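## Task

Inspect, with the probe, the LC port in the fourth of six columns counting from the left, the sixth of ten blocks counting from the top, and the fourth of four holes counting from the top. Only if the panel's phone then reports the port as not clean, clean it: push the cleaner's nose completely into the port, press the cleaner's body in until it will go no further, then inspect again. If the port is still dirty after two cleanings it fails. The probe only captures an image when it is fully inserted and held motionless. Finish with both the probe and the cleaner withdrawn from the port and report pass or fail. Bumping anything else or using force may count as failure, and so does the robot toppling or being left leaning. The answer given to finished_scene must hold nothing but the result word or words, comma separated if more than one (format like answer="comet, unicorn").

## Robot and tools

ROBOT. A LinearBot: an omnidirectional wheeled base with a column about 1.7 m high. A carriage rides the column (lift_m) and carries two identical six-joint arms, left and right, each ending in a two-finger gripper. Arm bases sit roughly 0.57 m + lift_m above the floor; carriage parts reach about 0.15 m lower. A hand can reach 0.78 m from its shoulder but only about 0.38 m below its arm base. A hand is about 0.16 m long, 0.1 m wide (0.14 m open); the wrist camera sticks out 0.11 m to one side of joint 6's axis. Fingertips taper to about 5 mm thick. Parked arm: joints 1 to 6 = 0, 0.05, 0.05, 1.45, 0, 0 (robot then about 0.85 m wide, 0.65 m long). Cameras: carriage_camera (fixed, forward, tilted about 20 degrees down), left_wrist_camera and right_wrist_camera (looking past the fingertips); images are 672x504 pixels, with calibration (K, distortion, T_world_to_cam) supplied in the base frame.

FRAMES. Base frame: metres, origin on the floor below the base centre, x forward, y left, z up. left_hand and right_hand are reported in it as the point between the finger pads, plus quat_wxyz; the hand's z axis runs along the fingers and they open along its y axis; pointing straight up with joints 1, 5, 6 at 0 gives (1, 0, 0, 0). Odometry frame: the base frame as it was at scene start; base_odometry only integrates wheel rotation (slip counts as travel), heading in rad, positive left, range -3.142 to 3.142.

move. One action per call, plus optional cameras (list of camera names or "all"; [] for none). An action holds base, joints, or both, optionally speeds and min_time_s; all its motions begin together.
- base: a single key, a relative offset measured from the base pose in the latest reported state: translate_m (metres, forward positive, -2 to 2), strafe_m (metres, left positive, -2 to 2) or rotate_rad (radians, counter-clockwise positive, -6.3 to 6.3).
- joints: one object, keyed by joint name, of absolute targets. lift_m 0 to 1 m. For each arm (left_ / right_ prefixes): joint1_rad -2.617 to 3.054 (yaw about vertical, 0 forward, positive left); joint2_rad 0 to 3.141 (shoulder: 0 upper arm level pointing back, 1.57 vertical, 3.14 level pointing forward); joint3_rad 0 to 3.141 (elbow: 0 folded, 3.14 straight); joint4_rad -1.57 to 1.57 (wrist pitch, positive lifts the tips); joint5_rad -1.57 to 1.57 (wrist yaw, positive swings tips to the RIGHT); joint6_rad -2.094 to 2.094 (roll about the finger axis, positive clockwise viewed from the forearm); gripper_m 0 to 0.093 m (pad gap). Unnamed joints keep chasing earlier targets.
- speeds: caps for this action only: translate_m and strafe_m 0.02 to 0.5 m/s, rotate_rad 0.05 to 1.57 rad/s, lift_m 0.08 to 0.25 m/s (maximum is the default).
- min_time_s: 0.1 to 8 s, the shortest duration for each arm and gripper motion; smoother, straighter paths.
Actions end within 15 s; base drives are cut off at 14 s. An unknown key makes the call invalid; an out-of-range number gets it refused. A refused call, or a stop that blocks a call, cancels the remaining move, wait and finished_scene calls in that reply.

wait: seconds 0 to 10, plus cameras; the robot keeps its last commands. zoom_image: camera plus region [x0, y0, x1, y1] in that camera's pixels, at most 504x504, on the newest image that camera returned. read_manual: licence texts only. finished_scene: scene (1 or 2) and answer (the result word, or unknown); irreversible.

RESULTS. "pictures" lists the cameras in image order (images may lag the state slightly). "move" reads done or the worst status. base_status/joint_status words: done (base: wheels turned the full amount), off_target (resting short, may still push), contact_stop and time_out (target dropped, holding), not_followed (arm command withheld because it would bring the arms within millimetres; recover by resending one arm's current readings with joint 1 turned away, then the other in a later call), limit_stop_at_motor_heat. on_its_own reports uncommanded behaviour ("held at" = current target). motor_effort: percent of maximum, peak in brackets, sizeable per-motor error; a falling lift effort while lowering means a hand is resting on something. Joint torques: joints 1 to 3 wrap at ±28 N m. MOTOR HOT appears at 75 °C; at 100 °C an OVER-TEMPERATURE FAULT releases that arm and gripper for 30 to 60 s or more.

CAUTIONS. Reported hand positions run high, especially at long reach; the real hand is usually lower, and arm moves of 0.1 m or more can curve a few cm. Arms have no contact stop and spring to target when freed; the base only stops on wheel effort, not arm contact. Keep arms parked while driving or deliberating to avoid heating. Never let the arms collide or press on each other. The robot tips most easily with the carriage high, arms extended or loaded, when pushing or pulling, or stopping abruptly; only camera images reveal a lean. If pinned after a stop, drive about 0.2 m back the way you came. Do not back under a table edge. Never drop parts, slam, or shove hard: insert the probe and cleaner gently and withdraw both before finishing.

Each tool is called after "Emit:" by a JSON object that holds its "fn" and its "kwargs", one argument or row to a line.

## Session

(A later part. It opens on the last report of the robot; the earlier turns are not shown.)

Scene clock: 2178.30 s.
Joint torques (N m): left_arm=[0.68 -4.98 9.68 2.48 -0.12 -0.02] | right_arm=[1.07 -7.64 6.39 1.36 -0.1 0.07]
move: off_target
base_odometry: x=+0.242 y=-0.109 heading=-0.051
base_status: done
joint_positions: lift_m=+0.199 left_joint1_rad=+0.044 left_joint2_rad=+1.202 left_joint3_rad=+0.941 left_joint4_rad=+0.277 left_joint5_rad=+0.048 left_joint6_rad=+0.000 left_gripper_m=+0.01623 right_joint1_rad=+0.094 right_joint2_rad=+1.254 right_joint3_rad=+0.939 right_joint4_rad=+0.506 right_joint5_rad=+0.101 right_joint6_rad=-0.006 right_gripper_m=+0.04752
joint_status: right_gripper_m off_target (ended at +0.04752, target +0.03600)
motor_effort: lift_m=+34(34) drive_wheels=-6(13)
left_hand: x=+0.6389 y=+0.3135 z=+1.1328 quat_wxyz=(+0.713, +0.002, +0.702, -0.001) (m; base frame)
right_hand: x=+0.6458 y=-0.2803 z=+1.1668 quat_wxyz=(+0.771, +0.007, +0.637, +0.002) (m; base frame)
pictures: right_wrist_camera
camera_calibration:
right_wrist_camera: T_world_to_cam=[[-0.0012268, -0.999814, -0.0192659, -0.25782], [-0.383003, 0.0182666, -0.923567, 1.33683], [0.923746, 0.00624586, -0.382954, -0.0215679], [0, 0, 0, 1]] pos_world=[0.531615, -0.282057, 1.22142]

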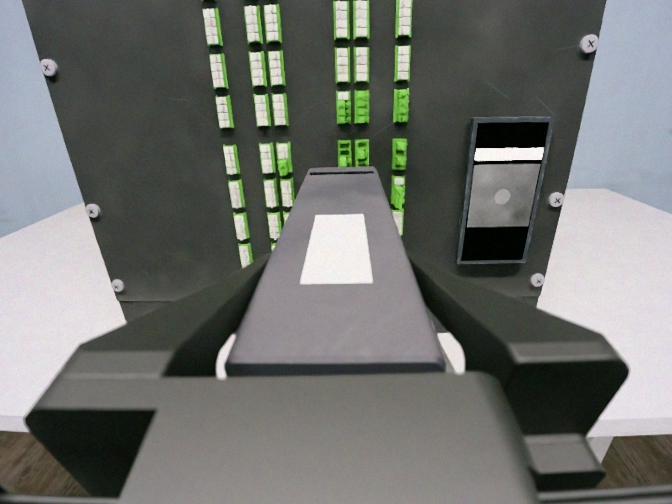

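Emit:
{"fn": "move", "kwargs": {
  "base": {"translate_m":0.013},
  "speeds": {"translate_m":0.02},
  "cameras": []
}}

Emit:
{"fn": "move", "kwargs": {
  "joints": {"right_joint3_rad":0.945,"right_joint4_rad":0.55,"right_joint2_rad":1.207},
  "min_time_s": 2,
  "cameras": ["right_wrist_camera","carriage_camera"]
}}

Emit:
{"fn": "zoom_image", "kwargs": {
  "camera": "right_wrist_camera",
  "region": [310, 130, 360, 180]
}}

Scene clock: 2192.90 s.
Joint torques (N m): left_arm=[0.7 -4.72 9.73 2.51 -0.12 -0.02] | right_arm=[1.13 -3.56 8.4 1.67 -0.11 0.07]
move: done
base_odometry: x=+0.255 y=-0.109 heading=-0.050
base_status: done
joint_positions: lift_m=+0.199 left_joint1_rad=+0.044 left_joint2_rad=+1.202 left_joint3_rad=+0.941 left_joint4_rad=+0.277 left_joint5_rad=+0.048 left_joint6_rad=+0.000 left_gripper_m=+0.01623 right_joint1_rad=+0.094 right_joint2_rad=+1.206 right_joint3_rad=+0.917 right_joint4_rad=+0.474 right_joint5_rad=+0.103 right_joint6_rad=-0.006 right_gripper_m=+0.04752
joint_status: not commanded
motor_effort: lift_m=+34(34) drive_wheels=+2(10)
left_hand: x=+0.6389 y=+0.3135 z=+1.1328 quat_wxyz=(+0.713, +0.002, +0.702, -0.001) (m; base frame)
right_hand: x=+0.6347 y=-0.2816 z=+1.1674 quat_wxyz=(+0.769, +0.008, +0.639, +0.001) (m; base frame)
pictures: none
No camera images: "cameras" was empty.

Scene clock: 2195.20 s.
Joint torques (N m): left_arm=[0.68 -4.78 9.69 2.48 -0.12 -0.02] | right_arm=[1.09 -3.4 11.12 2.29 -0.11 0.07]
move: off_target
base_odometry: x=+0.255 y=-0.109 heading=-0.050
base_status: not commanded
joint_positions: lift_m=+0.199 left_joint1_rad=+0.044 left_joint2_rad=+1.202 left_joint3_rad=+0.941 left_joint4_rad=+0.277 left_joint5_rad=+0.048 left_joint6_rad=+0.000 left_gripper_m=+0.01623 right_joint1_rad=+0.094 right_joint2_rad=+1.206 right_joint3_rad=+0.917 right_joint4_rad=+0.479 right_joint5_rad=+0.103 right_joint6_rad=-0.006 right_gripper_m=+0.04752
joint_status: right_joint4_rad off_target (ended at +0.479, target +0.550); the others done
motor_effort: lift_m=+34(34) drive_wheels=+2(2)
left_hand: x=+0.6389 y=+0.3135 z=+1.1328 quat_wxyz=(+0.713, +0.002, +0.702, -0.001) (m; base frame)
right_hand: x=+0.6345 y=-0.2816 z=+1.1686 quat_wxyz=(+0.771, +0.008, +0.637, +0.001) (m; base frame)
pictures: carriage_camera, right_wrist_camera
camera_calibration:
carriage_camera: T_world_to_cam=[[0.0407286, -0.998992, -0.0188871, 0.0141115], [-0.3578, 0.00306708, -0.933793, 1.16094], [0.93291, 0.0447899, -0.357314, 0.31484], [0, 0, 0, 1]] pos_world=[0.121091, -0.00356507, 1.19684]
right_wrist_camera: T_world_to_cam=[[-0.00273237, -0.999808, -0.0194115, -0.258024], [-0.384796, 0.0189681, -0.922807, 1.3347], [0.922997, 0.00494801, -0.384774, -0.00815255], [0, 0, 0, 1]] pos_world=[0.520409, -0.283251, 1.22353]

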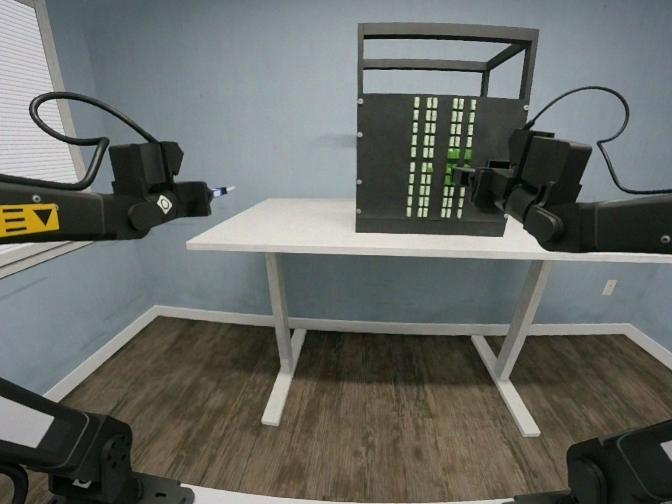

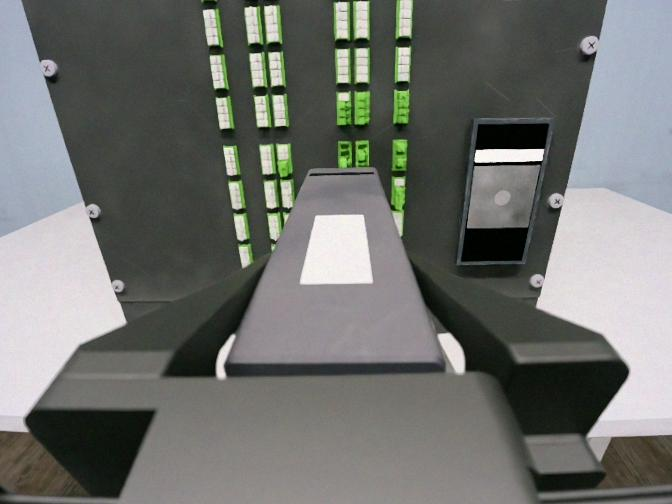

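Scaled by 10.080 from the camera's 672x504 image, which has a finer 960x720 frame.

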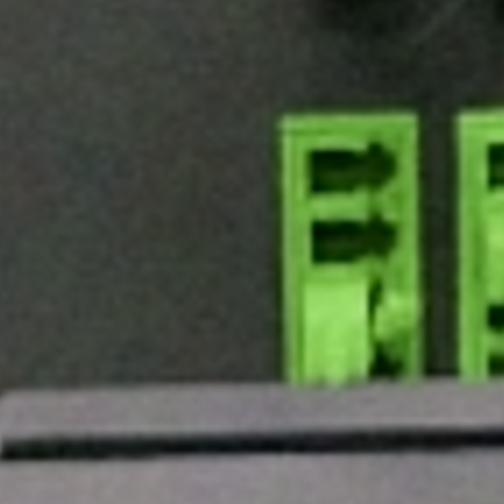

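Emit:
{"fn": "move", "kwargs": {
  "joints": {"right_joint1_rad":0.095},
  "cameras": []
}}

Emit:
{"fn": "move", "kwargs": {
  "base": {"translate_m":-0.006},
  "speeds": {"translate_m":0.02},
  "cameras": ["right_wrist_camera"]
}}

Emit:
{"fn": "zoom_image", "kwargs": {
  "camera": "right_wrist_camera",
  "region": [310, 130, 360, 180]
}}

Scene clock: 2201.10 s.
Joint torques (N m): left_arm=[0.68 -4.77 9.69 2.49 -0.12 -0.03] | right_arm=[0.59 -3.41 11.15 2.29 -0.11 0.07]
move: done
base_odometry: x=+0.255 y=-0.109 heading=-0.050
base_status: not commanded
joint_positions: lift_m=+0.199 left_joint1_rad=+0.044 left_joint2_rad=+1.202 left_joint3_rad=+0.941 left_joint4_rad=+0.277 left_joint5_rad=+0.048 left_joint6_rad=+0.000 left_gripper_m=+0.01623 right_joint1_rad=+0.094 right_joint2_rad=+1.206 right_joint3_rad=+0.917 right_joint4_rad=+0.479 right_joint5_rad=+0.103 right_joint6_rad=-0.006 right_gripper_m=+0.04752
joint_status: all done
motor_effort: lift_m=+34(34) drive_wheels=+2(2)
left_hand: x=+0.6389 y=+0.3135 z=+1.1328 quat_wxyz=(+0.713, +0.002, +0.702, -0.001) (m; base frame)
right_hand: x=+0.6345 y=-0.2816 z=+1.1686 quat_wxyz=(+0.771, +0.008, +0.637, +0.001) (m; base frame)
pictures: none
No camera images: "cameras" was empty.

Scene clock: 2201.80 s.
Joint torques (N m): left_arm=[0.69 -4.92 9.85 2.47 -0.12 -0.03] | right_arm=[0.59 -5.33 10.51 2.09 -0.11 0.06]
move: done
base_odometry: x=+0.249 y=-0.109 heading=-0.051
base_status: done
joint_positions: lift_m=+0.199 left_joint1_rad=+0.044 left_joint2_rad=+1.202 left_joint3_rad=+0.941 left_joint4_rad=+0.276 left_joint5_rad=+0.048 left_joint6_rad=+0.000 left_gripper_m=+0.01623 right_joint1_rad=+0.094 right_joint2_rad=+1.229 right_joint3_rad=+0.924 right_joint4_rad=+0.501 right_joint5_rad=+0.101 right_joint6_rad=-0.006 right_gripper_m=+0.04752
joint_status: not commanded
motor_effort: lift_m=+34(34) drive_wheels=-6(10)
left_hand: x=+0.6389 y=+0.3135 z=+1.1327 quat_wxyz=(+0.712, +0.002, +0.702, -0.001) (m; base frame)
right_hand: x=+0.6396 y=-0.2808 z=+1.1682 quat_wxyz=(+0.773, +0.007, +0.635, +0.002) (m; base frame)
pictures: right_wrist_camera
camera_calibration:
right_wrist_camera: T_world_to_cam=[[-0.000750395, -0.999807, -0.0196418, -0.258201], [-0.378823, 0.0184621, -0.925285, 1.33516], [0.925469, 0.00674644, -0.378763, -0.0212081], [0, 0, 0, 1]] pos_world=[0.525224, -0.282658, 1.2223]

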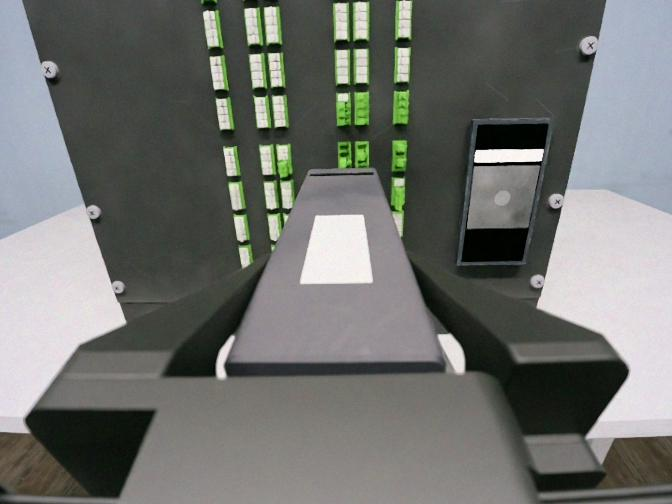

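Scaled by 10.080 from the camera's 672x504 image, which has a finer 960x720 frame.

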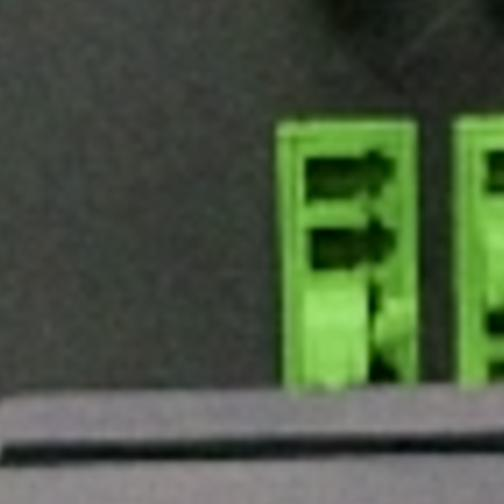

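Emit:
{"fn": "move", "kwargs": {
  "joints": {"right_joint5_rad":0.12},
  "min_time_s": 0.5,
  "cameras": []
}}

Emit:
{"fn": "move", "kwargs": {
  "joints": {"right_joint5_rad":0.08},
  "min_time_s": 0.5,
  "cameras": []
}}

Emit:
{"fn": "move", "kwargs": {
  "joints": {"right_joint5_rad":0.10},
  "min_time_s": 0.5,
  "cameras": ["right_wrist_camera"]
}}

Scene clock: 2218.27 s.
Joint torques (N m): left_arm=[0.68 -4.78 9.7 2.49 -0.12 -0.03] | right_arm=[0.62 -5.34 10.54 2.08 0.14 0.07]
move: done
base_odometry: x=+0.249 y=-0.109 heading=-0.051
base_status: not commanded
joint_positions: lift_m=+0.199 left_joint1_rad=+0.044 left_joint2_rad=+1.202 left_joint3_rad=+0.941 left_joint4_rad=+0.276 left_joint5_rad=+0.048 left_joint6_rad=+0.000 left_gripper_m=+0.01623 right_joint1_rad=+0.094 right_joint2_rad=+1.229 right_joint3_rad=+0.924 right_joint4_rad=+0.501 right_joint5_rad=+0.102 right_joint6_rad=-0.006 right_gripper_m=+0.04752
joint_status: all done
motor_effort: lift_m=+34(34) drive_wheels=-6(6)
left_hand: x=+0.6389 y=+0.3135 z=+1.1327 quat_wxyz=(+0.712, +0.002, +0.702, -0.001) (m; base frame)
right_hand: x=+0.6396 y=-0.2809 z=+1.1682 quat_wxyz=(+0.773, +0.008, +0.635, +0.002) (m; base frame)
pictures: none
No camera images: "cameras" was empty.

Scene clock: 2219.07 s.
Joint torques (N m): left_arm=[0.68 -4.78 9.7 2.49 -0.12 -0.03] | right_arm=[0.61 -5.35 10.58 2.09 -0.28 0.06]
move: done
base_odometry: x=+0.249 y=-0.109 heading=-0.051
base_status: not commanded
joint_positions: lift_m=+0.199 left_joint1_rad=+0.044 left_joint2_rad=+1.202 left_joint3_rad=+0.941 left_joint4_rad=+0.276 left_joint5_rad=+0.048 left_joint6_rad=+0.000 left_gripper_m=+0.01623 right_joint1_rad=+0.094 right_joint2_rad=+1.229 right_joint3_rad=+0.924 right_joint4_rad=+0.501 right_joint5_rad=+0.098 right_joint6_rad=-0.006 right_gripper_m=+0.04752
joint_status: all done
motor_effort: lift_m=+34(34) drive_wheels=-6(6)
left_hand: x=+0.6389 y=+0.3135 z=+1.1327 quat_wxyz=(+0.712, +0.002, +0.702, -0.001) (m; base frame)
right_hand: x=+0.6396 y=-0.2802 z=+1.1682 quat_wxyz=(+0.773, +0.006, +0.635, +0.003) (m; base frame)
pictures: none
No camera images: "cameras" was empty.

Scene clock: 2219.87 s.
Joint torques (N m): left_arm=[0.68 -4.78 9.7 2.49 -0.13 -0.03] | right_arm=[0.59 -5.33 10.54 2.08 -0.06 0.07]
move: done
base_odometry: x=+0.249 y=-0.109 heading=-0.051
base_status: not commanded
joint_positions: lift_m=+0.199 left_joint1_rad=+0.044 left_joint2_rad=+1.202 left_joint3_rad=+0.941 left_joint4_rad=+0.276 left_joint5_rad=+0.048 left_joint6_rad=+0.000 left_gripper_m=+0.01623 right_joint1_rad=+0.094 right_joint2_rad=+1.229 right_joint3_rad=+0.924 right_joint4_rad=+0.501 right_joint5_rad=+0.098 right_joint6_rad=-0.006 right_gripper_m=+0.04752
joint_status: all done
motor_effort: lift_m=+34(34) drive_wheels=-6(6)
left_hand: x=+0.6389 y=+0.3135 z=+1.1327 quat_wxyz=(+0.712, +0.002, +0.702, -0.001) (m; base frame)
right_hand: x=+0.6396 y=-0.2803 z=+1.1682 quat_wxyz=(+0.773, +0.006, +0.635, +0.003) (m; base frame)
pictures: right_wrist_camera
camera_calibration:
right_wrist_camera: T_world_to_cam=[[0.00185365, -0.999816, -0.0190808, -0.260068], [-0.378773, 0.0169571, -0.925334, 1.33477], [0.925488, 0.00894255, -0.378672, -0.0207141], [0, 0, 0, 1]] pos_world=[0.525229, -0.282468, 1.2223]

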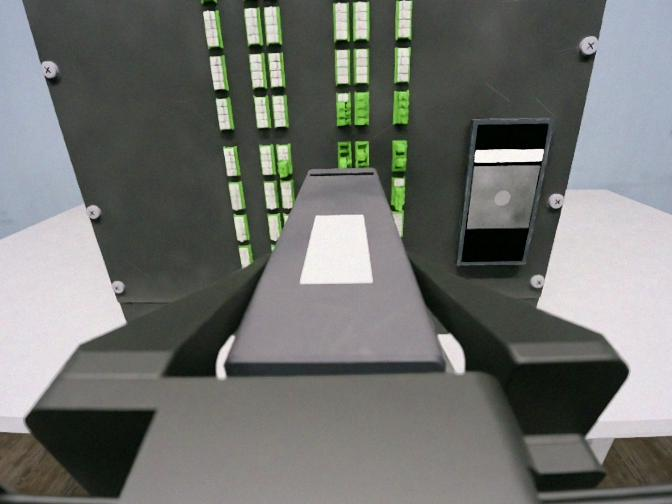

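Emit:
{"fn": "move", "kwargs": {
  "joints": {"right_joint4_rad":0.585},
  "min_time_s": 0.5,
  "cameras": []
}}

Emit:
{"fn": "wait", "kwargs": {
  "seconds": 0.5,
  "cameras": ["right_wrist_camera"]
}}

Emit:
{"fn": "zoom_image", "kwargs": {
  "camera": "right_wrist_camera",
  "region": [310, 130, 360, 180]
}}

Emit:
{"fn": "move", "kwargs": {
  "joints": {"right_joint4_rad":0.53},
  "min_time_s": 0.5,
  "cameras": []
}}

Scene clock: 2225.73 s.
Joint torques (N m): left_arm=[0.69 -4.78 9.7 2.49 -0.12 -0.03] | right_arm=[0.62 -5.35 10.55 2.37 -0.05 0.06]
move: off_target
base_odometry: x=+0.249 y=-0.109 heading=-0.051
base_status: not commanded
joint_positions: lift_m=+0.199 left_joint1_rad=+0.044 left_joint2_rad=+1.202 left_joint3_rad=+0.941 left_joint4_rad=+0.276 left_joint5_rad=+0.048 left_joint6_rad=+0.000 left_gripper_m=+0.01623 right_joint1_rad=+0.094 right_joint2_rad=+1.229 right_joint3_rad=+0.924 right_joint4_rad=+0.504 right_joint5_rad=+0.098 right_joint6_rad=-0.006 right_gripper_m=+0.04752
joint_status: right_joint4_rad off_target (ended at +0.504, target +0.585)
motor_effort: lift_m=+34(34) drive_wheels=-6(6)
left_hand: x=+0.6389 y=+0.3135 z=+1.1327 quat_wxyz=(+0.712, +0.002, +0.702, -0.001) (m; base frame)
right_hand: x=+0.6395 y=-0.2803 z=+1.1688 quat_wxyz=(+0.773, +0.006, +0.634, +0.003) (m; base frame)
pictures: none
No camera images: "cameras" was empty.

Scene clock: 2226.23 s.
Joint torques (N m): left_arm=[0.68 -4.78 9.69 2.49 -0.12 -0.03] | right_arm=[0.61 -5.3 10.54 2.37 -0.06 0.07]
base_odometry: x=+0.249 y=-0.109 heading=-0.051
base_status: not commanded
joint_positions: lift_m=+0.199 left_joint1_rad=+0.044 left_joint2_rad=+1.202 left_joint3_rad=+0.941 left_joint4_rad=+0.276 left_joint5_rad=+0.048 left_joint6_rad=+0.000 left_gripper_m=+0.01623 right_joint1_rad=+0.094 right_joint2_rad=+1.229 right_joint3_rad=+0.924 right_joint4_rad=+0.504 right_joint5_rad=+0.098 right_joint6_rad=-0.006 right_gripper_m=+0.04752
joint_status: right_joint4_rad off_target (ended at +0.504, target +0.585)
motor_effort: lift_m=+34(34) drive_wheels=-6(6)
left_hand: x=+0.6389 y=+0.3135 z=+1.1327 quat_wxyz=(+0.712, +0.002, +0.702, -0.001) (m; base frame)
right_hand: x=+0.6395 y=-0.2803 z=+1.1688 quat_wxyz=(+0.773, +0.006, +0.634, +0.003) (m; base frame)
wait: 0.50 s; at rest by 0.27 s
pictures: right_wrist_camera
camera_calibration:
right_wrist_camera: T_world_to_cam=[[0.00188383, -0.99981, -0.0193909, -0.259696], [-0.376368, 0.0172562, -0.926309, 1.33494], [0.926468, 0.00904313, -0.376264, -0.0237616], [0, 0, 0, 1]] pos_world=[0.524933, -0.282468, 1.22259]

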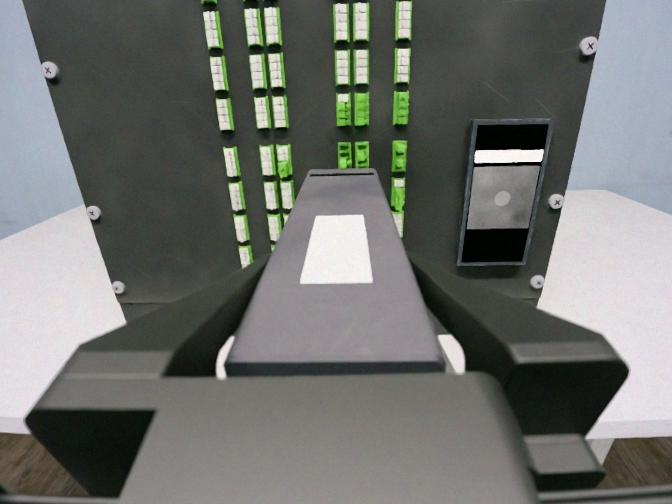

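Scaled by 10.080 from the camera's 672x504 image, which has a finer 960x720 frame.

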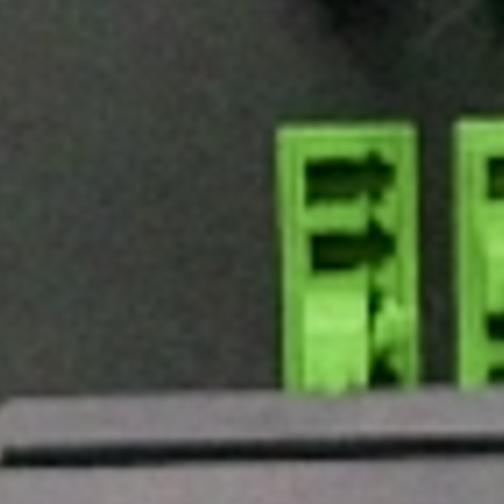

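Scene clock: 2227.03 s.
Joint torques (N m): left_arm=[0.69 -4.78 9.69 2.49 -0.13 -0.02] | right_arm=[0.64 -5.34 10.55 1.9 -0.05 0.06]
move: done
base_odometry: x=+0.249 y=-0.109 heading=-0.051
base_status: not commanded
joint_positions: lift_m=+0.199 left_joint1_rad=+0.044 left_joint2_rad=+1.202 left_joint3_rad=+0.941 left_joint4_rad=+0.276 left_joint5_rad=+0.048 left_joint6_rad=+0.000 left_gripper_m=+0.01623 right_joint1_rad=+0.094 right_joint2_rad=+1.229 right_joint3_rad=+0.924 right_joint4_rad=+0.501 right_joint5_rad=+0.098 right_joint6_rad=-0.006 right_gripper_m=+0.04752
joint_status: all done
motor_effort: lift_m=+34(34) drive_wheels=-6(6)
left_hand: x=+0.6389 y=+0.3135 z=+1.1327 quat_wxyz=(+0.712, +0.002, +0.702, -0.001) (m; base frame)
right_hand: x=+0.6396 y=-0.2803 z=+1.1682 quat_wxyz=(+0.773, +0.006, +0.635, +0.003) (m; base frame)
pictures: none
No camera images: "cameras" was empty.

Emit:
{"fn": "move", "kwargs": {
  "base": {"translate_m":-0.007},
  "joints": {"right_joint4_rad":0.55},
  "speeds": {"translate_m":0.02},
  "cameras": ["right_wrist_camera","carriage_camera"]
}}

Emit:
{"fn": "zoom_image", "kwargs": {
  "camera": "right_wrist_camera",
  "region": [310, 130, 360, 180]
}}

Scene clock: 2242.43 s.
Joint torques (N m): left_arm=[0.73 -4.77 9.69 2.44 -0.12 -0.02] | right_arm=[0.83 -7.36 9.1 2 -0.07 0.07]
move: off_target
base_odometry: x=+0.242 y=-0.109 heading=-0.051
base_status: done
joint_positions: lift_m=+0.199 left_joint1_rad=+0.044 left_joint2_rad=+1.202 left_joint3_rad=+0.941 left_joint4_rad=+0.276 left_joint5_rad=+0.048 left_joint6_rad=+0.000 left_gripper_m=+0.01623 right_joint1_rad=+0.092 right_joint2_rad=+1.253 right_joint3_rad=+0.940 right_joint4_rad=+0.509 right_joint5_rad=+0.098 right_joint6_rad=-0.006 right_gripper_m=+0.04752
joint_status: right_joint4_rad off_target (ended at +0.509, target +0.550)
motor_effort: lift_m=+34(34) drive_wheels=-5(13)
left_hand: x=+0.6389 y=+0.3135 z=+1.1327 quat_wxyz=(+0.712, +0.002, +0.702, -0.001) (m; base frame)
right_hand: x=+0.6455 y=-0.2806 z=+1.1682 quat_wxyz=(+0.773, +0.007, +0.635, +0.002) (m; base frame)
pictures: carriage_camera, right_wrist_camera
camera_calibration:
carriage_camera: T_world_to_cam=[[0.0407286, -0.998992, -0.0188871, 0.0141115], [-0.3578, 0.00306708, -0.933793, 1.16094], [0.93291, 0.0447899, -0.357314, 0.31484], [0, 0, 0, 1]] pos_world=[0.121091, -0.00356507, 1.19684]
right_wrist_camera: T_world_to_cam=[[-0.000114827, -0.999817, -0.0191449, -0.259047], [-0.378744, 0.0177621, -0.925331, 1.33718], [0.925501, 0.00714478, -0.378677, -0.0265874], [0, 0, 0, 1]] pos_world=[0.531025, -0.282561, 1.2223]

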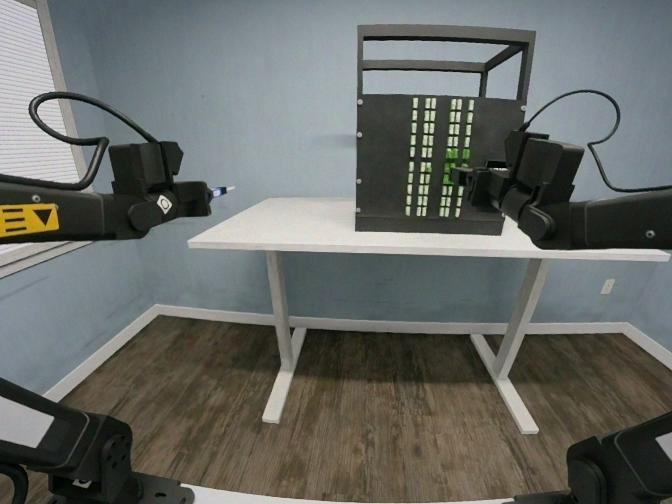

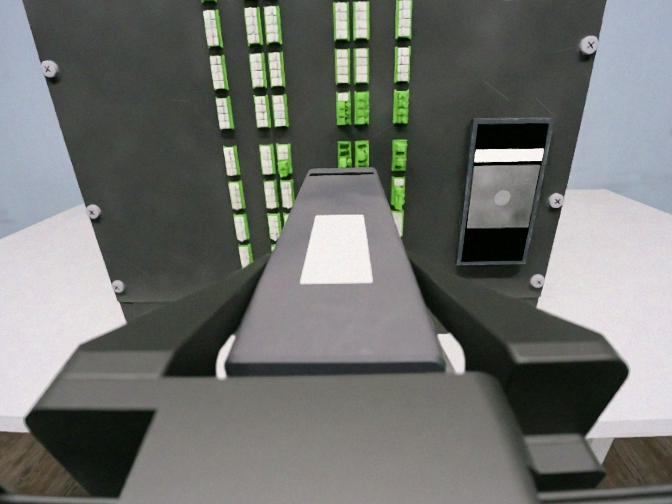

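Scaled by 10.080 from the camera's 672x504 image, which has a finer 960x720 frame.

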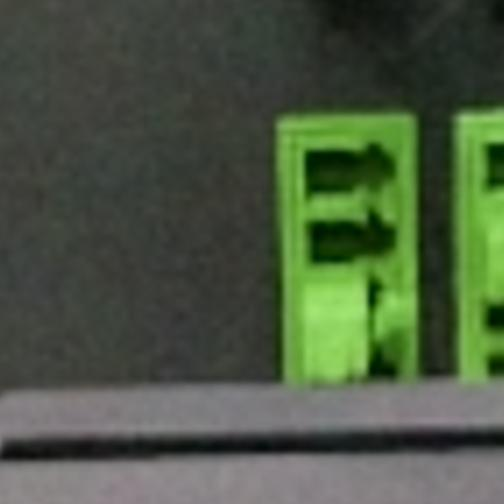

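Emit:
{"fn": "move", "kwargs": {
  "base": {"translate_m":-0.006},
  "joints": {"lift_m":0.2},
  "speeds": {"translate_m":0.02},
  "cameras": ["right_wrist_camera","carriage_camera"]
}}

Scene clock: 2247.27 s.
Joint torques (N m): left_arm=[0.68 -4.72 9.83 2.5 -0.12 -0.02] | right_arm=[0.94 -8.76 8.13 2 -0.04 0.07]
move: done
base_odometry: x=+0.236 y=-0.109 heading=-0.051
base_status: done
joint_positions: lift_m=+0.200 left_joint1_rad=+0.044 left_joint2_rad=+1.202 left_joint3_rad=+0.941 left_joint4_rad=+0.276 left_joint5_rad=+0.048 left_joint6_rad=+0.000 left_gripper_m=+0.01623 right_joint1_rad=+0.090 right_joint2_rad=+1.270 right_joint3_rad=+0.950 right_joint4_rad=+0.514 right_joint5_rad=+0.096 right_joint6_rad=-0.006 right_gripper_m=+0.04751
joint_status: all done
motor_effort: lift_m=+34(38) drive_wheels=-3(13)
left_hand: x=+0.6389 y=+0.3135 z=+1.1341 quat_wxyz=(+0.712, +0.002, +0.702, -0.001) (m; base frame)
right_hand: x=+0.6498 y=-0.2808 z=+1.1689 quat_wxyz=(+0.772, +0.007, +0.636, +0.002) (m; base frame)
pictures: carriage_camera, right_wrist_camera
camera_calibration:
carriage_camera: T_world_to_cam=[[0.0407286, -0.998992, -0.0188871, 0.0141398], [-0.3578, 0.00306708, -0.933793, 1.16234], [0.93291, 0.0447899, -0.357314, 0.315376], [0, 0, 0, 1]] pos_world=[0.121091, -0.00356507, 1.19834]
right_wrist_camera: T_world_to_cam=[[-0.000115699, -0.999829, -0.0185123, -0.259906], [-0.38082, 0.0171614, -0.92449, 1.33973], [0.924649, 0.00694287, -0.380756, -0.0274226], [0, 0, 0, 1]] pos_world=[0.535521, -0.282662, 1.22331]

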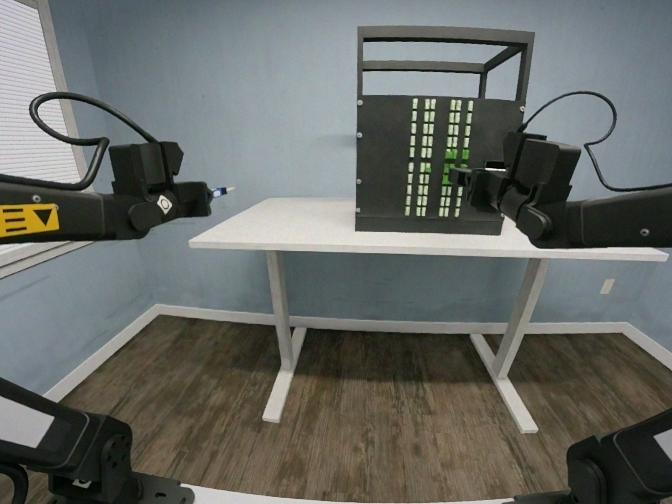

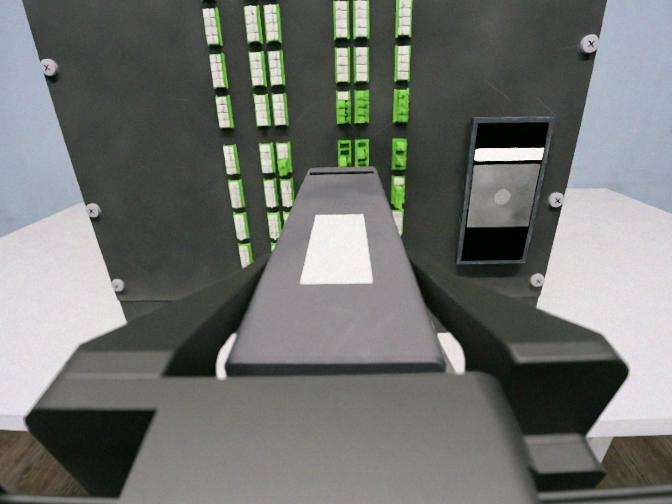

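Emit:
{"fn": "move", "kwargs": {
  "base": {"translate_m":0.008},
  "speeds": {"translate_m":0.02},
  "cameras": []
}}

Emit:
{"fn": "move", "kwargs": {
  "joints": {"lift_m":0.205},
  "cameras": ["right_wrist_camera"]
}}

Emit:
{"fn": "move", "kwargs": {
  "joints": {"lift_m":0.194},
  "cameras": ["right_wrist_camera"]
}}

Scene clock: 2257.47 s.
Joint torques (N m): left_arm=[0.68 -4.77 9.73 2.5 -0.13 -0.03] | right_arm=[0.98 -6.53 8.98 2.18 0 0.06]
move: done
base_odometry: x=+0.244 y=-0.109 heading=-0.051
base_status: done
joint_positions: lift_m=+0.200 left_joint1_rad=+0.044 left_joint2_rad=+1.202 left_joint3_rad=+0.941 left_joint4_rad=+0.277 left_joint5_rad=+0.048 left_joint6_rad=+0.000 left_gripper_m=+0.01623 right_joint1_rad=+0.090 right_joint2_rad=+1.242 right_joint3_rad=+0.940 right_joint4_rad=+0.491 right_joint5_rad=+0.095 right_joint6_rad=-0.006 right_gripper_m=+0.04751
joint_status: not commanded
motor_effort: lift_m=+34(34) drive_wheels=-6(6)
left_hand: x=+0.6389 y=+0.3135 z=+1.1343 quat_wxyz=(+0.713, +0.002, +0.702, -0.001) (m; base frame)
right_hand: x=+0.6434 y=-0.2812 z=+1.1696 quat_wxyz=(+0.770, +0.006, +0.638, +0.002) (m; base frame)
pictures: none
No camera images: "cameras" was empty.

Scene clock: 2257.93 s.
Joint torques (N m): left_arm=[0.66 -4.81 9.7 2.46 -0.12 -0.02] | right_arm=[1.05 -6.32 9.35 2.3 -0.02 0.07]
move: done
base_odometry: x=+0.244 y=-0.109 heading=-0.051
base_status: not commanded
joint_positions: lift_m=+0.205 left_joint1_rad=+0.044 left_joint2_rad=+1.202 left_joint3_rad=+0.941 left_joint4_rad=+0.279 left_joint5_rad=+0.048 left_joint6_rad=+0.000 left_gripper_m=+0.01623 right_joint1_rad=+0.090 right_joint2_rad=+1.242 right_joint3_rad=+0.937 right_joint4_rad=+0.484 right_joint5_rad=+0.095 right_joint6_rad=-0.006 right_gripper_m=+0.04751
joint_status: all done
motor_effort: lift_m=+34(40) drive_wheels=-5(6)
left_hand: x=+0.6389 y=+0.3135 z=+1.1400 quat_wxyz=(+0.713, +0.002, +0.701, -0.001) (m; base frame)
right_hand: x=+0.6437 y=-0.2812 z=+1.1718 quat_wxyz=(+0.767, +0.006, +0.641, +0.002) (m; base frame)
pictures: right_wrist_camera
camera_calibration:
right_wrist_camera: T_world_to_cam=[[0.000336386, -0.999854, -0.0170753, -0.262338], [-0.394124, 0.0155606, -0.918926, 1.34169], [0.919057, 0.00703888, -0.394061, -0.00143248], [0, 0, 0, 1]] pos_world=[0.530197, -0.283167, 1.22787]

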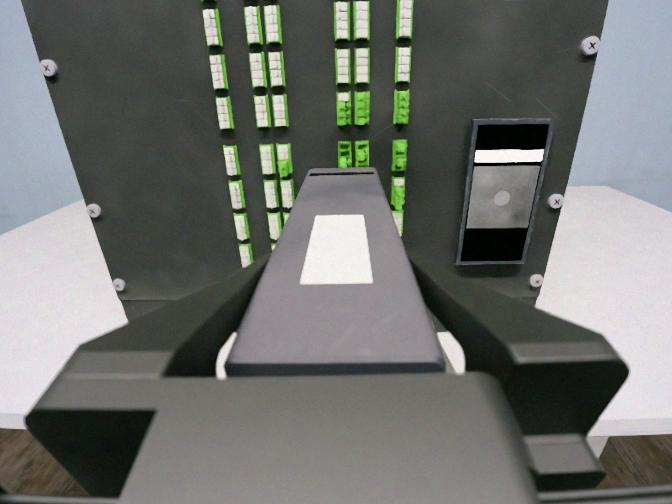

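Scene clock: 2258.47 s.
Joint torques (N m): left_arm=[0.68 -5.14 9.7 2.5 -0.13 -0.03] | right_arm=[1.01 -6.02 9.31 2.04 -0.02 0.07]
move: done
base_odometry: x=+0.244 y=-0.109 heading=-0.051
base_status: not commanded
joint_positions: lift_m=+0.194 left_joint1_rad=+0.044 left_joint2_rad=+1.204 left_joint3_rad=+0.941 left_joint4_rad=+0.276 left_joint5_rad=+0.048 left_joint6_rad=+0.000 left_gripper_m=+0.01623 right_joint1_rad=+0.090 right_joint2_rad=+1.238 right_joint3_rad=+0.937 right_joint4_rad=+0.505 right_joint5_rad=+0.095 right_joint6_rad=-0.006 right_gripper_m=+0.04751
joint_status: all done
motor_effort: lift_m=+35(38) drive_wheels=-7(7)
left_hand: x=+0.6395 y=+0.3135 z=+1.1270 quat_wxyz=(+0.711, +0.002, +0.703, -0.001) (m; base frame)
right_hand: x=+0.6416 y=-0.2814 z=+1.1675 quat_wxyz=(+0.775, +0.007, +0.632, +0.002) (m; base frame)
pictures: right_wrist_camera
camera_calibration:
right_wrist_camera: T_world_to_cam=[[0.000862931, -0.999814, -0.0192551, -0.260361], [-0.370977, 0.017561, -0.928476, 1.33371], [0.928642, 0.00794441, -0.370893, -0.0340707], [0, 0, 0, 1]] pos_world=[0.526642, -0.283464, 1.22067]

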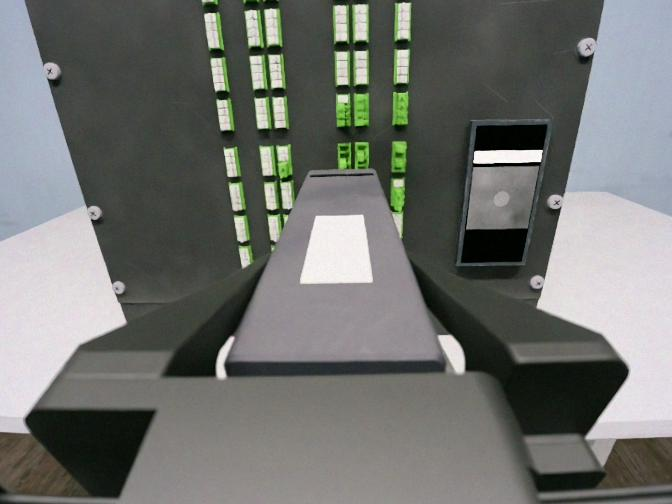

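Emit:
{"fn": "move", "kwargs": {
  "base": {"translate_m":0.010},
  "joints": {"lift_m":0.199},
  "speeds": {"translate_m":0.02},
  "cameras": []
}}

Emit:
{"fn": "move", "kwargs": {
  "joints": {"right_joint2_rad":1.147,"right_joint3_rad":0.90,"right_joint4_rad":0.535},
  "min_time_s": 0.1,
  "cameras": ["right_wrist_camera"]
}}

Scene clock: 2267.63 s.
Joint torques (N m): left_arm=[0.69 -4.77 9.74 2.47 -0.12 -0.03] | right_arm=[1.02 -3.6 9.96 2.38 -0.17 0.06]
move: done
base_odometry: x=+0.254 y=-0.109 heading=-0.050
base_status: done
joint_positions: lift_m=+0.199 left_joint1_rad=+0.044 left_joint2_rad=+1.202 left_joint3_rad=+0.941 left_joint4_rad=+0.277 left_joint5_rad=+0.048 left_joint6_rad=+0.000 left_gripper_m=+0.01623 right_joint1_rad=+0.091 right_joint2_rad=+1.208 right_joint3_rad=+0.932 right_joint4_rad=+0.471 right_joint5_rad=+0.105 right_joint6_rad=-0.006 right_gripper_m=+0.04751
joint_status: all done
motor_effort: lift_m=+34(40) drive_wheels=+2(7)
left_hand: x=+0.6391 y=+0.3135 z=+1.1335 quat_wxyz=(+0.713, +0.002, +0.701, -0.001) (m; base frame)
right_hand: x=+0.6348 y=-0.2830 z=+1.1739 quat_wxyz=(+0.772, +0.010, +0.635, +0.000) (m; base frame)
pictures: none
No camera images: "cameras" was empty.

Scene clock: 2268.27 s.
Joint torques (N m): left_arm=[0.68 -4.93 9.5 2.48 -0.12 -0.03] | right_arm=[0.88 -5.49 8.96 2.14 -0.13 0.07]
move: off_target
base_odometry: x=+0.254 y=-0.109 heading=-0.050
base_status: not commanded
joint_positions: lift_m=+0.199 left_joint1_rad=+0.044 left_joint2_rad=+1.202 left_joint3_rad=+0.941 left_joint4_rad=+0.277 left_joint5_rad=+0.048 left_joint6_rad=+0.000 left_gripper_m=+0.01623 right_joint1_rad=+0.091 right_joint2_rad=+1.177 right_joint3_rad=+0.896 right_joint4_rad=+0.479 right_joint5_rad=+0.105 right_joint6_rad=-0.006 right_gripper_m=+0.04751
joint_status: right_joint4_rad off_target (ended at +0.479, target +0.535); the others done
motor_effort: lift_m=+34(34) drive_wheels=+2(2)
left_hand: x=+0.6391 y=+0.3135 z=+1.1335 quat_wxyz=(+0.713, +0.002, +0.701, -0.001) (m; base frame)
right_hand: x=+0.6271 y=-0.2837 z=+1.1703 quat_wxyz=(+0.773, +0.010, +0.634, +0.000) (m; base frame)
pictures: right_wrist_camera
camera_calibration:
right_wrist_camera: T_world_to_cam=[[-0.00714271, -0.999762, -0.0206081, -0.255975], [-0.377001, 0.0217802, -0.925957, 1.33298], [0.926185, 0.0011554, -0.377066, -0.0127529], [0, 0, 0, 1]] pos_world=[0.512516, -0.284932, 1.22419]

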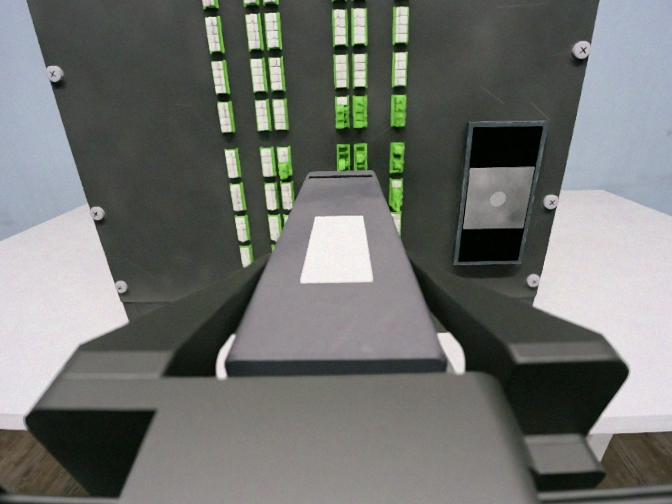

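Emit:
{"fn": "move", "kwargs": {
  "base": {"translate_m":-0.008},
  "speeds": {"translate_m":0.05},
  "cameras": ["right_wrist_camera"]
}}

Emit:
{"fn": "zoom_image", "kwargs": {
  "camera": "right_wrist_camera",
  "region": [310, 130, 360, 180]
}}

Scene clock: 2272.33 s.
Joint torques (N m): left_arm=[0.73 -4.78 9.69 2.45 -0.13 -0.03] | right_arm=[1.09 -5.26 9.03 2.19 -0.11 0.06]
move: done
base_odometry: x=+0.246 y=-0.109 heading=-0.051
base_status: done
joint_positions: lift_m=+0.199 left_joint1_rad=+0.044 left_joint2_rad=+1.202 left_joint3_rad=+0.941 left_joint4_rad=+0.277 left_joint5_rad=+0.048 left_joint6_rad=+0.000 left_gripper_m=+0.01623 right_joint1_rad=+0.091 right_joint2_rad=+1.174 right_joint3_rad=+0.896 right_joint4_rad=+0.473 right_joint5_rad=+0.104 right_joint6_rad=-0.006 right_gripper_m=+0.04751
joint_status: not commanded
motor_effort: lift_m=+34(34) drive_wheels=+1(12)
left_hand: x=+0.6391 y=+0.3135 z=+1.1334 quat_wxyz=(+0.713, +0.002, +0.702, -0.001) (m; base frame)
right_hand: x=+0.6267 y=-0.2836 z=+1.1698 quat_wxyz=(+0.772, +0.009, +0.635, +0.000) (m; base frame)
pictures: right_wrist_camera
camera_calibration:
right_wrist_camera: T_world_to_cam=[[-0.00648494, -0.999776, -0.0201253, -0.256814], [-0.380126, 0.0210795, -0.924694, 1.33267], [0.924912, 0.00165356, -0.380178, -0.00799284], [0, 0, 0, 1]] pos_world=[0.512311, -0.284835, 1.22411]

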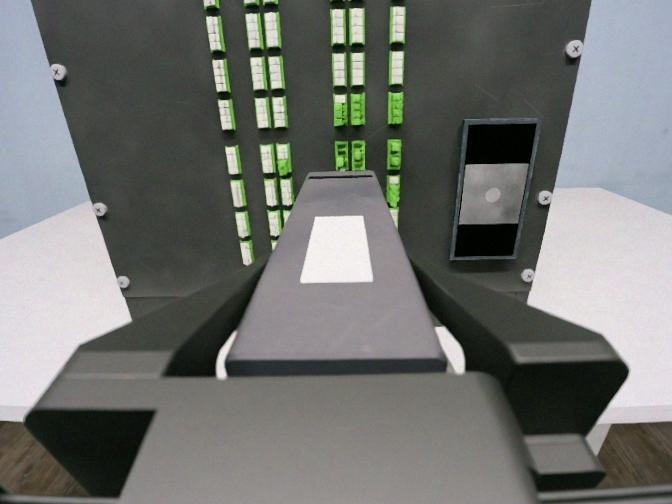

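Scaled by 10.080 from the camera's 672x504 image, which has a finer 960x720 frame.

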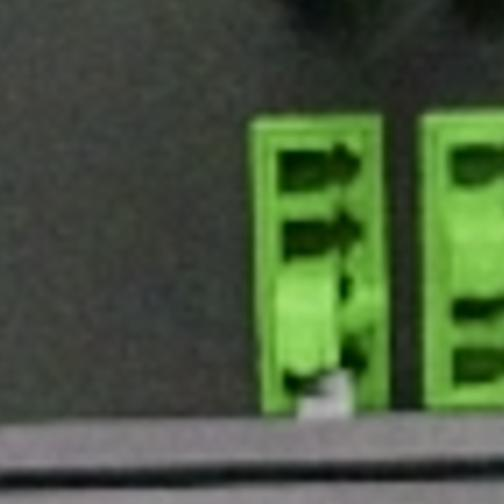

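Sliding freely out. Back away straight.

Emit:
{"fn": "move", "kwargs": {
  "base": {"translate_m":-0.04},
  "speeds": {"translate_m":0.05},
  "cameras": []
}}

Emit:
{"fn": "move", "kwargs": {
  "base": {"translate_m":-0.1},
  "speeds": {"translate_m":0.1},
  "cameras": ["right_wrist_camera","carriage_camera"]
}}

Scene clock: 2277.20 s.
Joint torques (N m): left_arm=[0.64 -4.82 9.62 2.49 -0.13 -0.03] | right_arm=[0.8 -5.41 9.11 2.21 -0.11 0.06]
move: done
base_odometry: x=+0.206 y=-0.107 heading=-0.051
base_status: done
joint_positions: lift_m=+0.199 left_joint1_rad=+0.044 left_joint2_rad=+1.202 left_joint3_rad=+0.941 left_joint4_rad=+0.277 left_joint5_rad=+0.048 left_joint6_rad=+0.000 left_gripper_m=+0.01623 right_joint1_rad=+0.091 right_joint2_rad=+1.174 right_joint3_rad=+0.894 right_joint4_rad=+0.471 right_joint5_rad=+0.104 right_joint6_rad=-0.006 right_gripper_m=+0.04751
joint_status: not commanded
motor_effort: lift_m=+34(34) drive_wheels=+1(13)
left_hand: x=+0.6391 y=+0.3135 z=+1.1334 quat_wxyz=(+0.713, +0.002, +0.702, -0.001) (m; base frame)
right_hand: x=+0.6268 y=-0.2836 z=+1.1683 quat_wxyz=(+0.771, +0.009, +0.637, +0.000) (m; base frame)
pictures: none
No camera images: "cameras" was empty.

Scene clock: 2278.97 s.
Joint torques (N m): left_arm=[0.69 -4.62 9.51 2.51 -0.13 -0.03] | right_arm=[0.88 -5.34 9.17 2.29 -0.12 0.06]
move: done
base_odometry: x=+0.106 y=-0.102 heading=-0.051
base_status: done
joint_positions: lift_m=+0.199 left_joint1_rad=+0.044 left_joint2_rad=+1.202 left_joint3_rad=+0.941 left_joint4_rad=+0.276 left_joint5_rad=+0.048 left_joint6_rad=+0.000 left_gripper_m=+0.01623 right_joint1_rad=+0.091 right_joint2_rad=+1.174 right_joint3_rad=+0.894 right_joint4_rad=+0.467 right_joint5_rad=+0.104 right_joint6_rad=-0.006 right_gripper_m=+0.04751
joint_status: not commanded
motor_effort: lift_m=+34(35) drive_wheels=-2(11)
left_hand: x=+0.6391 y=+0.3135 z=+1.1332 quat_wxyz=(+0.712, +0.002, +0.702, -0.001) (m; base frame)
right_hand: x=+0.6269 y=-0.2836 z=+1.1676 quat_wxyz=(+0.770, +0.009, +0.638, +0.000) (m; base frame)
pictures: carriage_camera, right_wrist_camera
camera_calibration:
carriage_camera: T_world_to_cam=[[0.0407286, -0.998992, -0.0188871, 0.0141209], [-0.3578, 0.00306708, -0.933793, 1.16141], [0.93291, 0.0447899, -0.357314, 0.315019], [0, 0, 0, 1]] pos_world=[0.121091, -0.00356507, 1.19734]
right_wrist_camera: T_world_to_cam=[[-0.0065451, -0.999791, -0.0193534, -0.257756], [-0.386797, 0.0203786, -0.92194, 1.33152], [0.922142, 0.00145165, -0.38685, 0.000371489], [0, 0, 0, 1]] pos_world=[0.512999, -0.284837, 1.22274]

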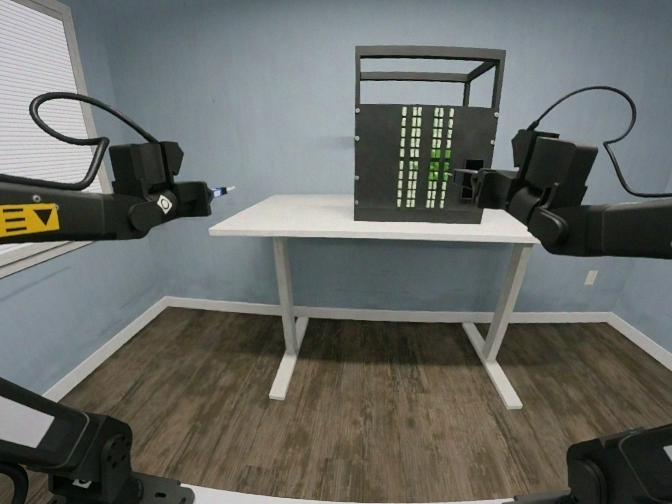

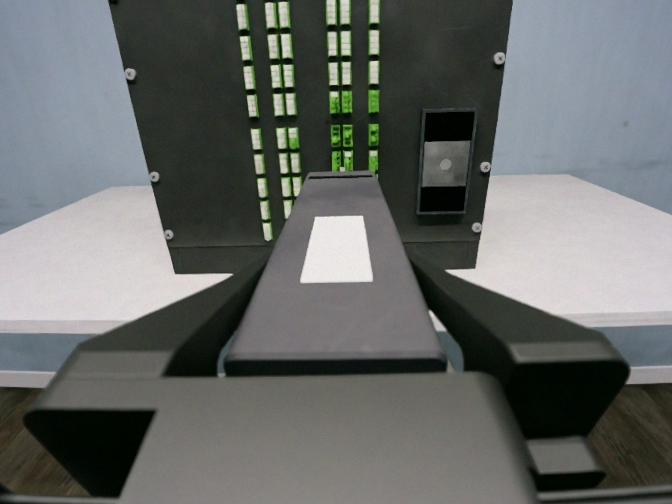

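Emit:
{"fn": "finished_scene", "kwargs": {
  "scene": 2,
  "answer": "pass"
}}

The scene is finished: the task was done.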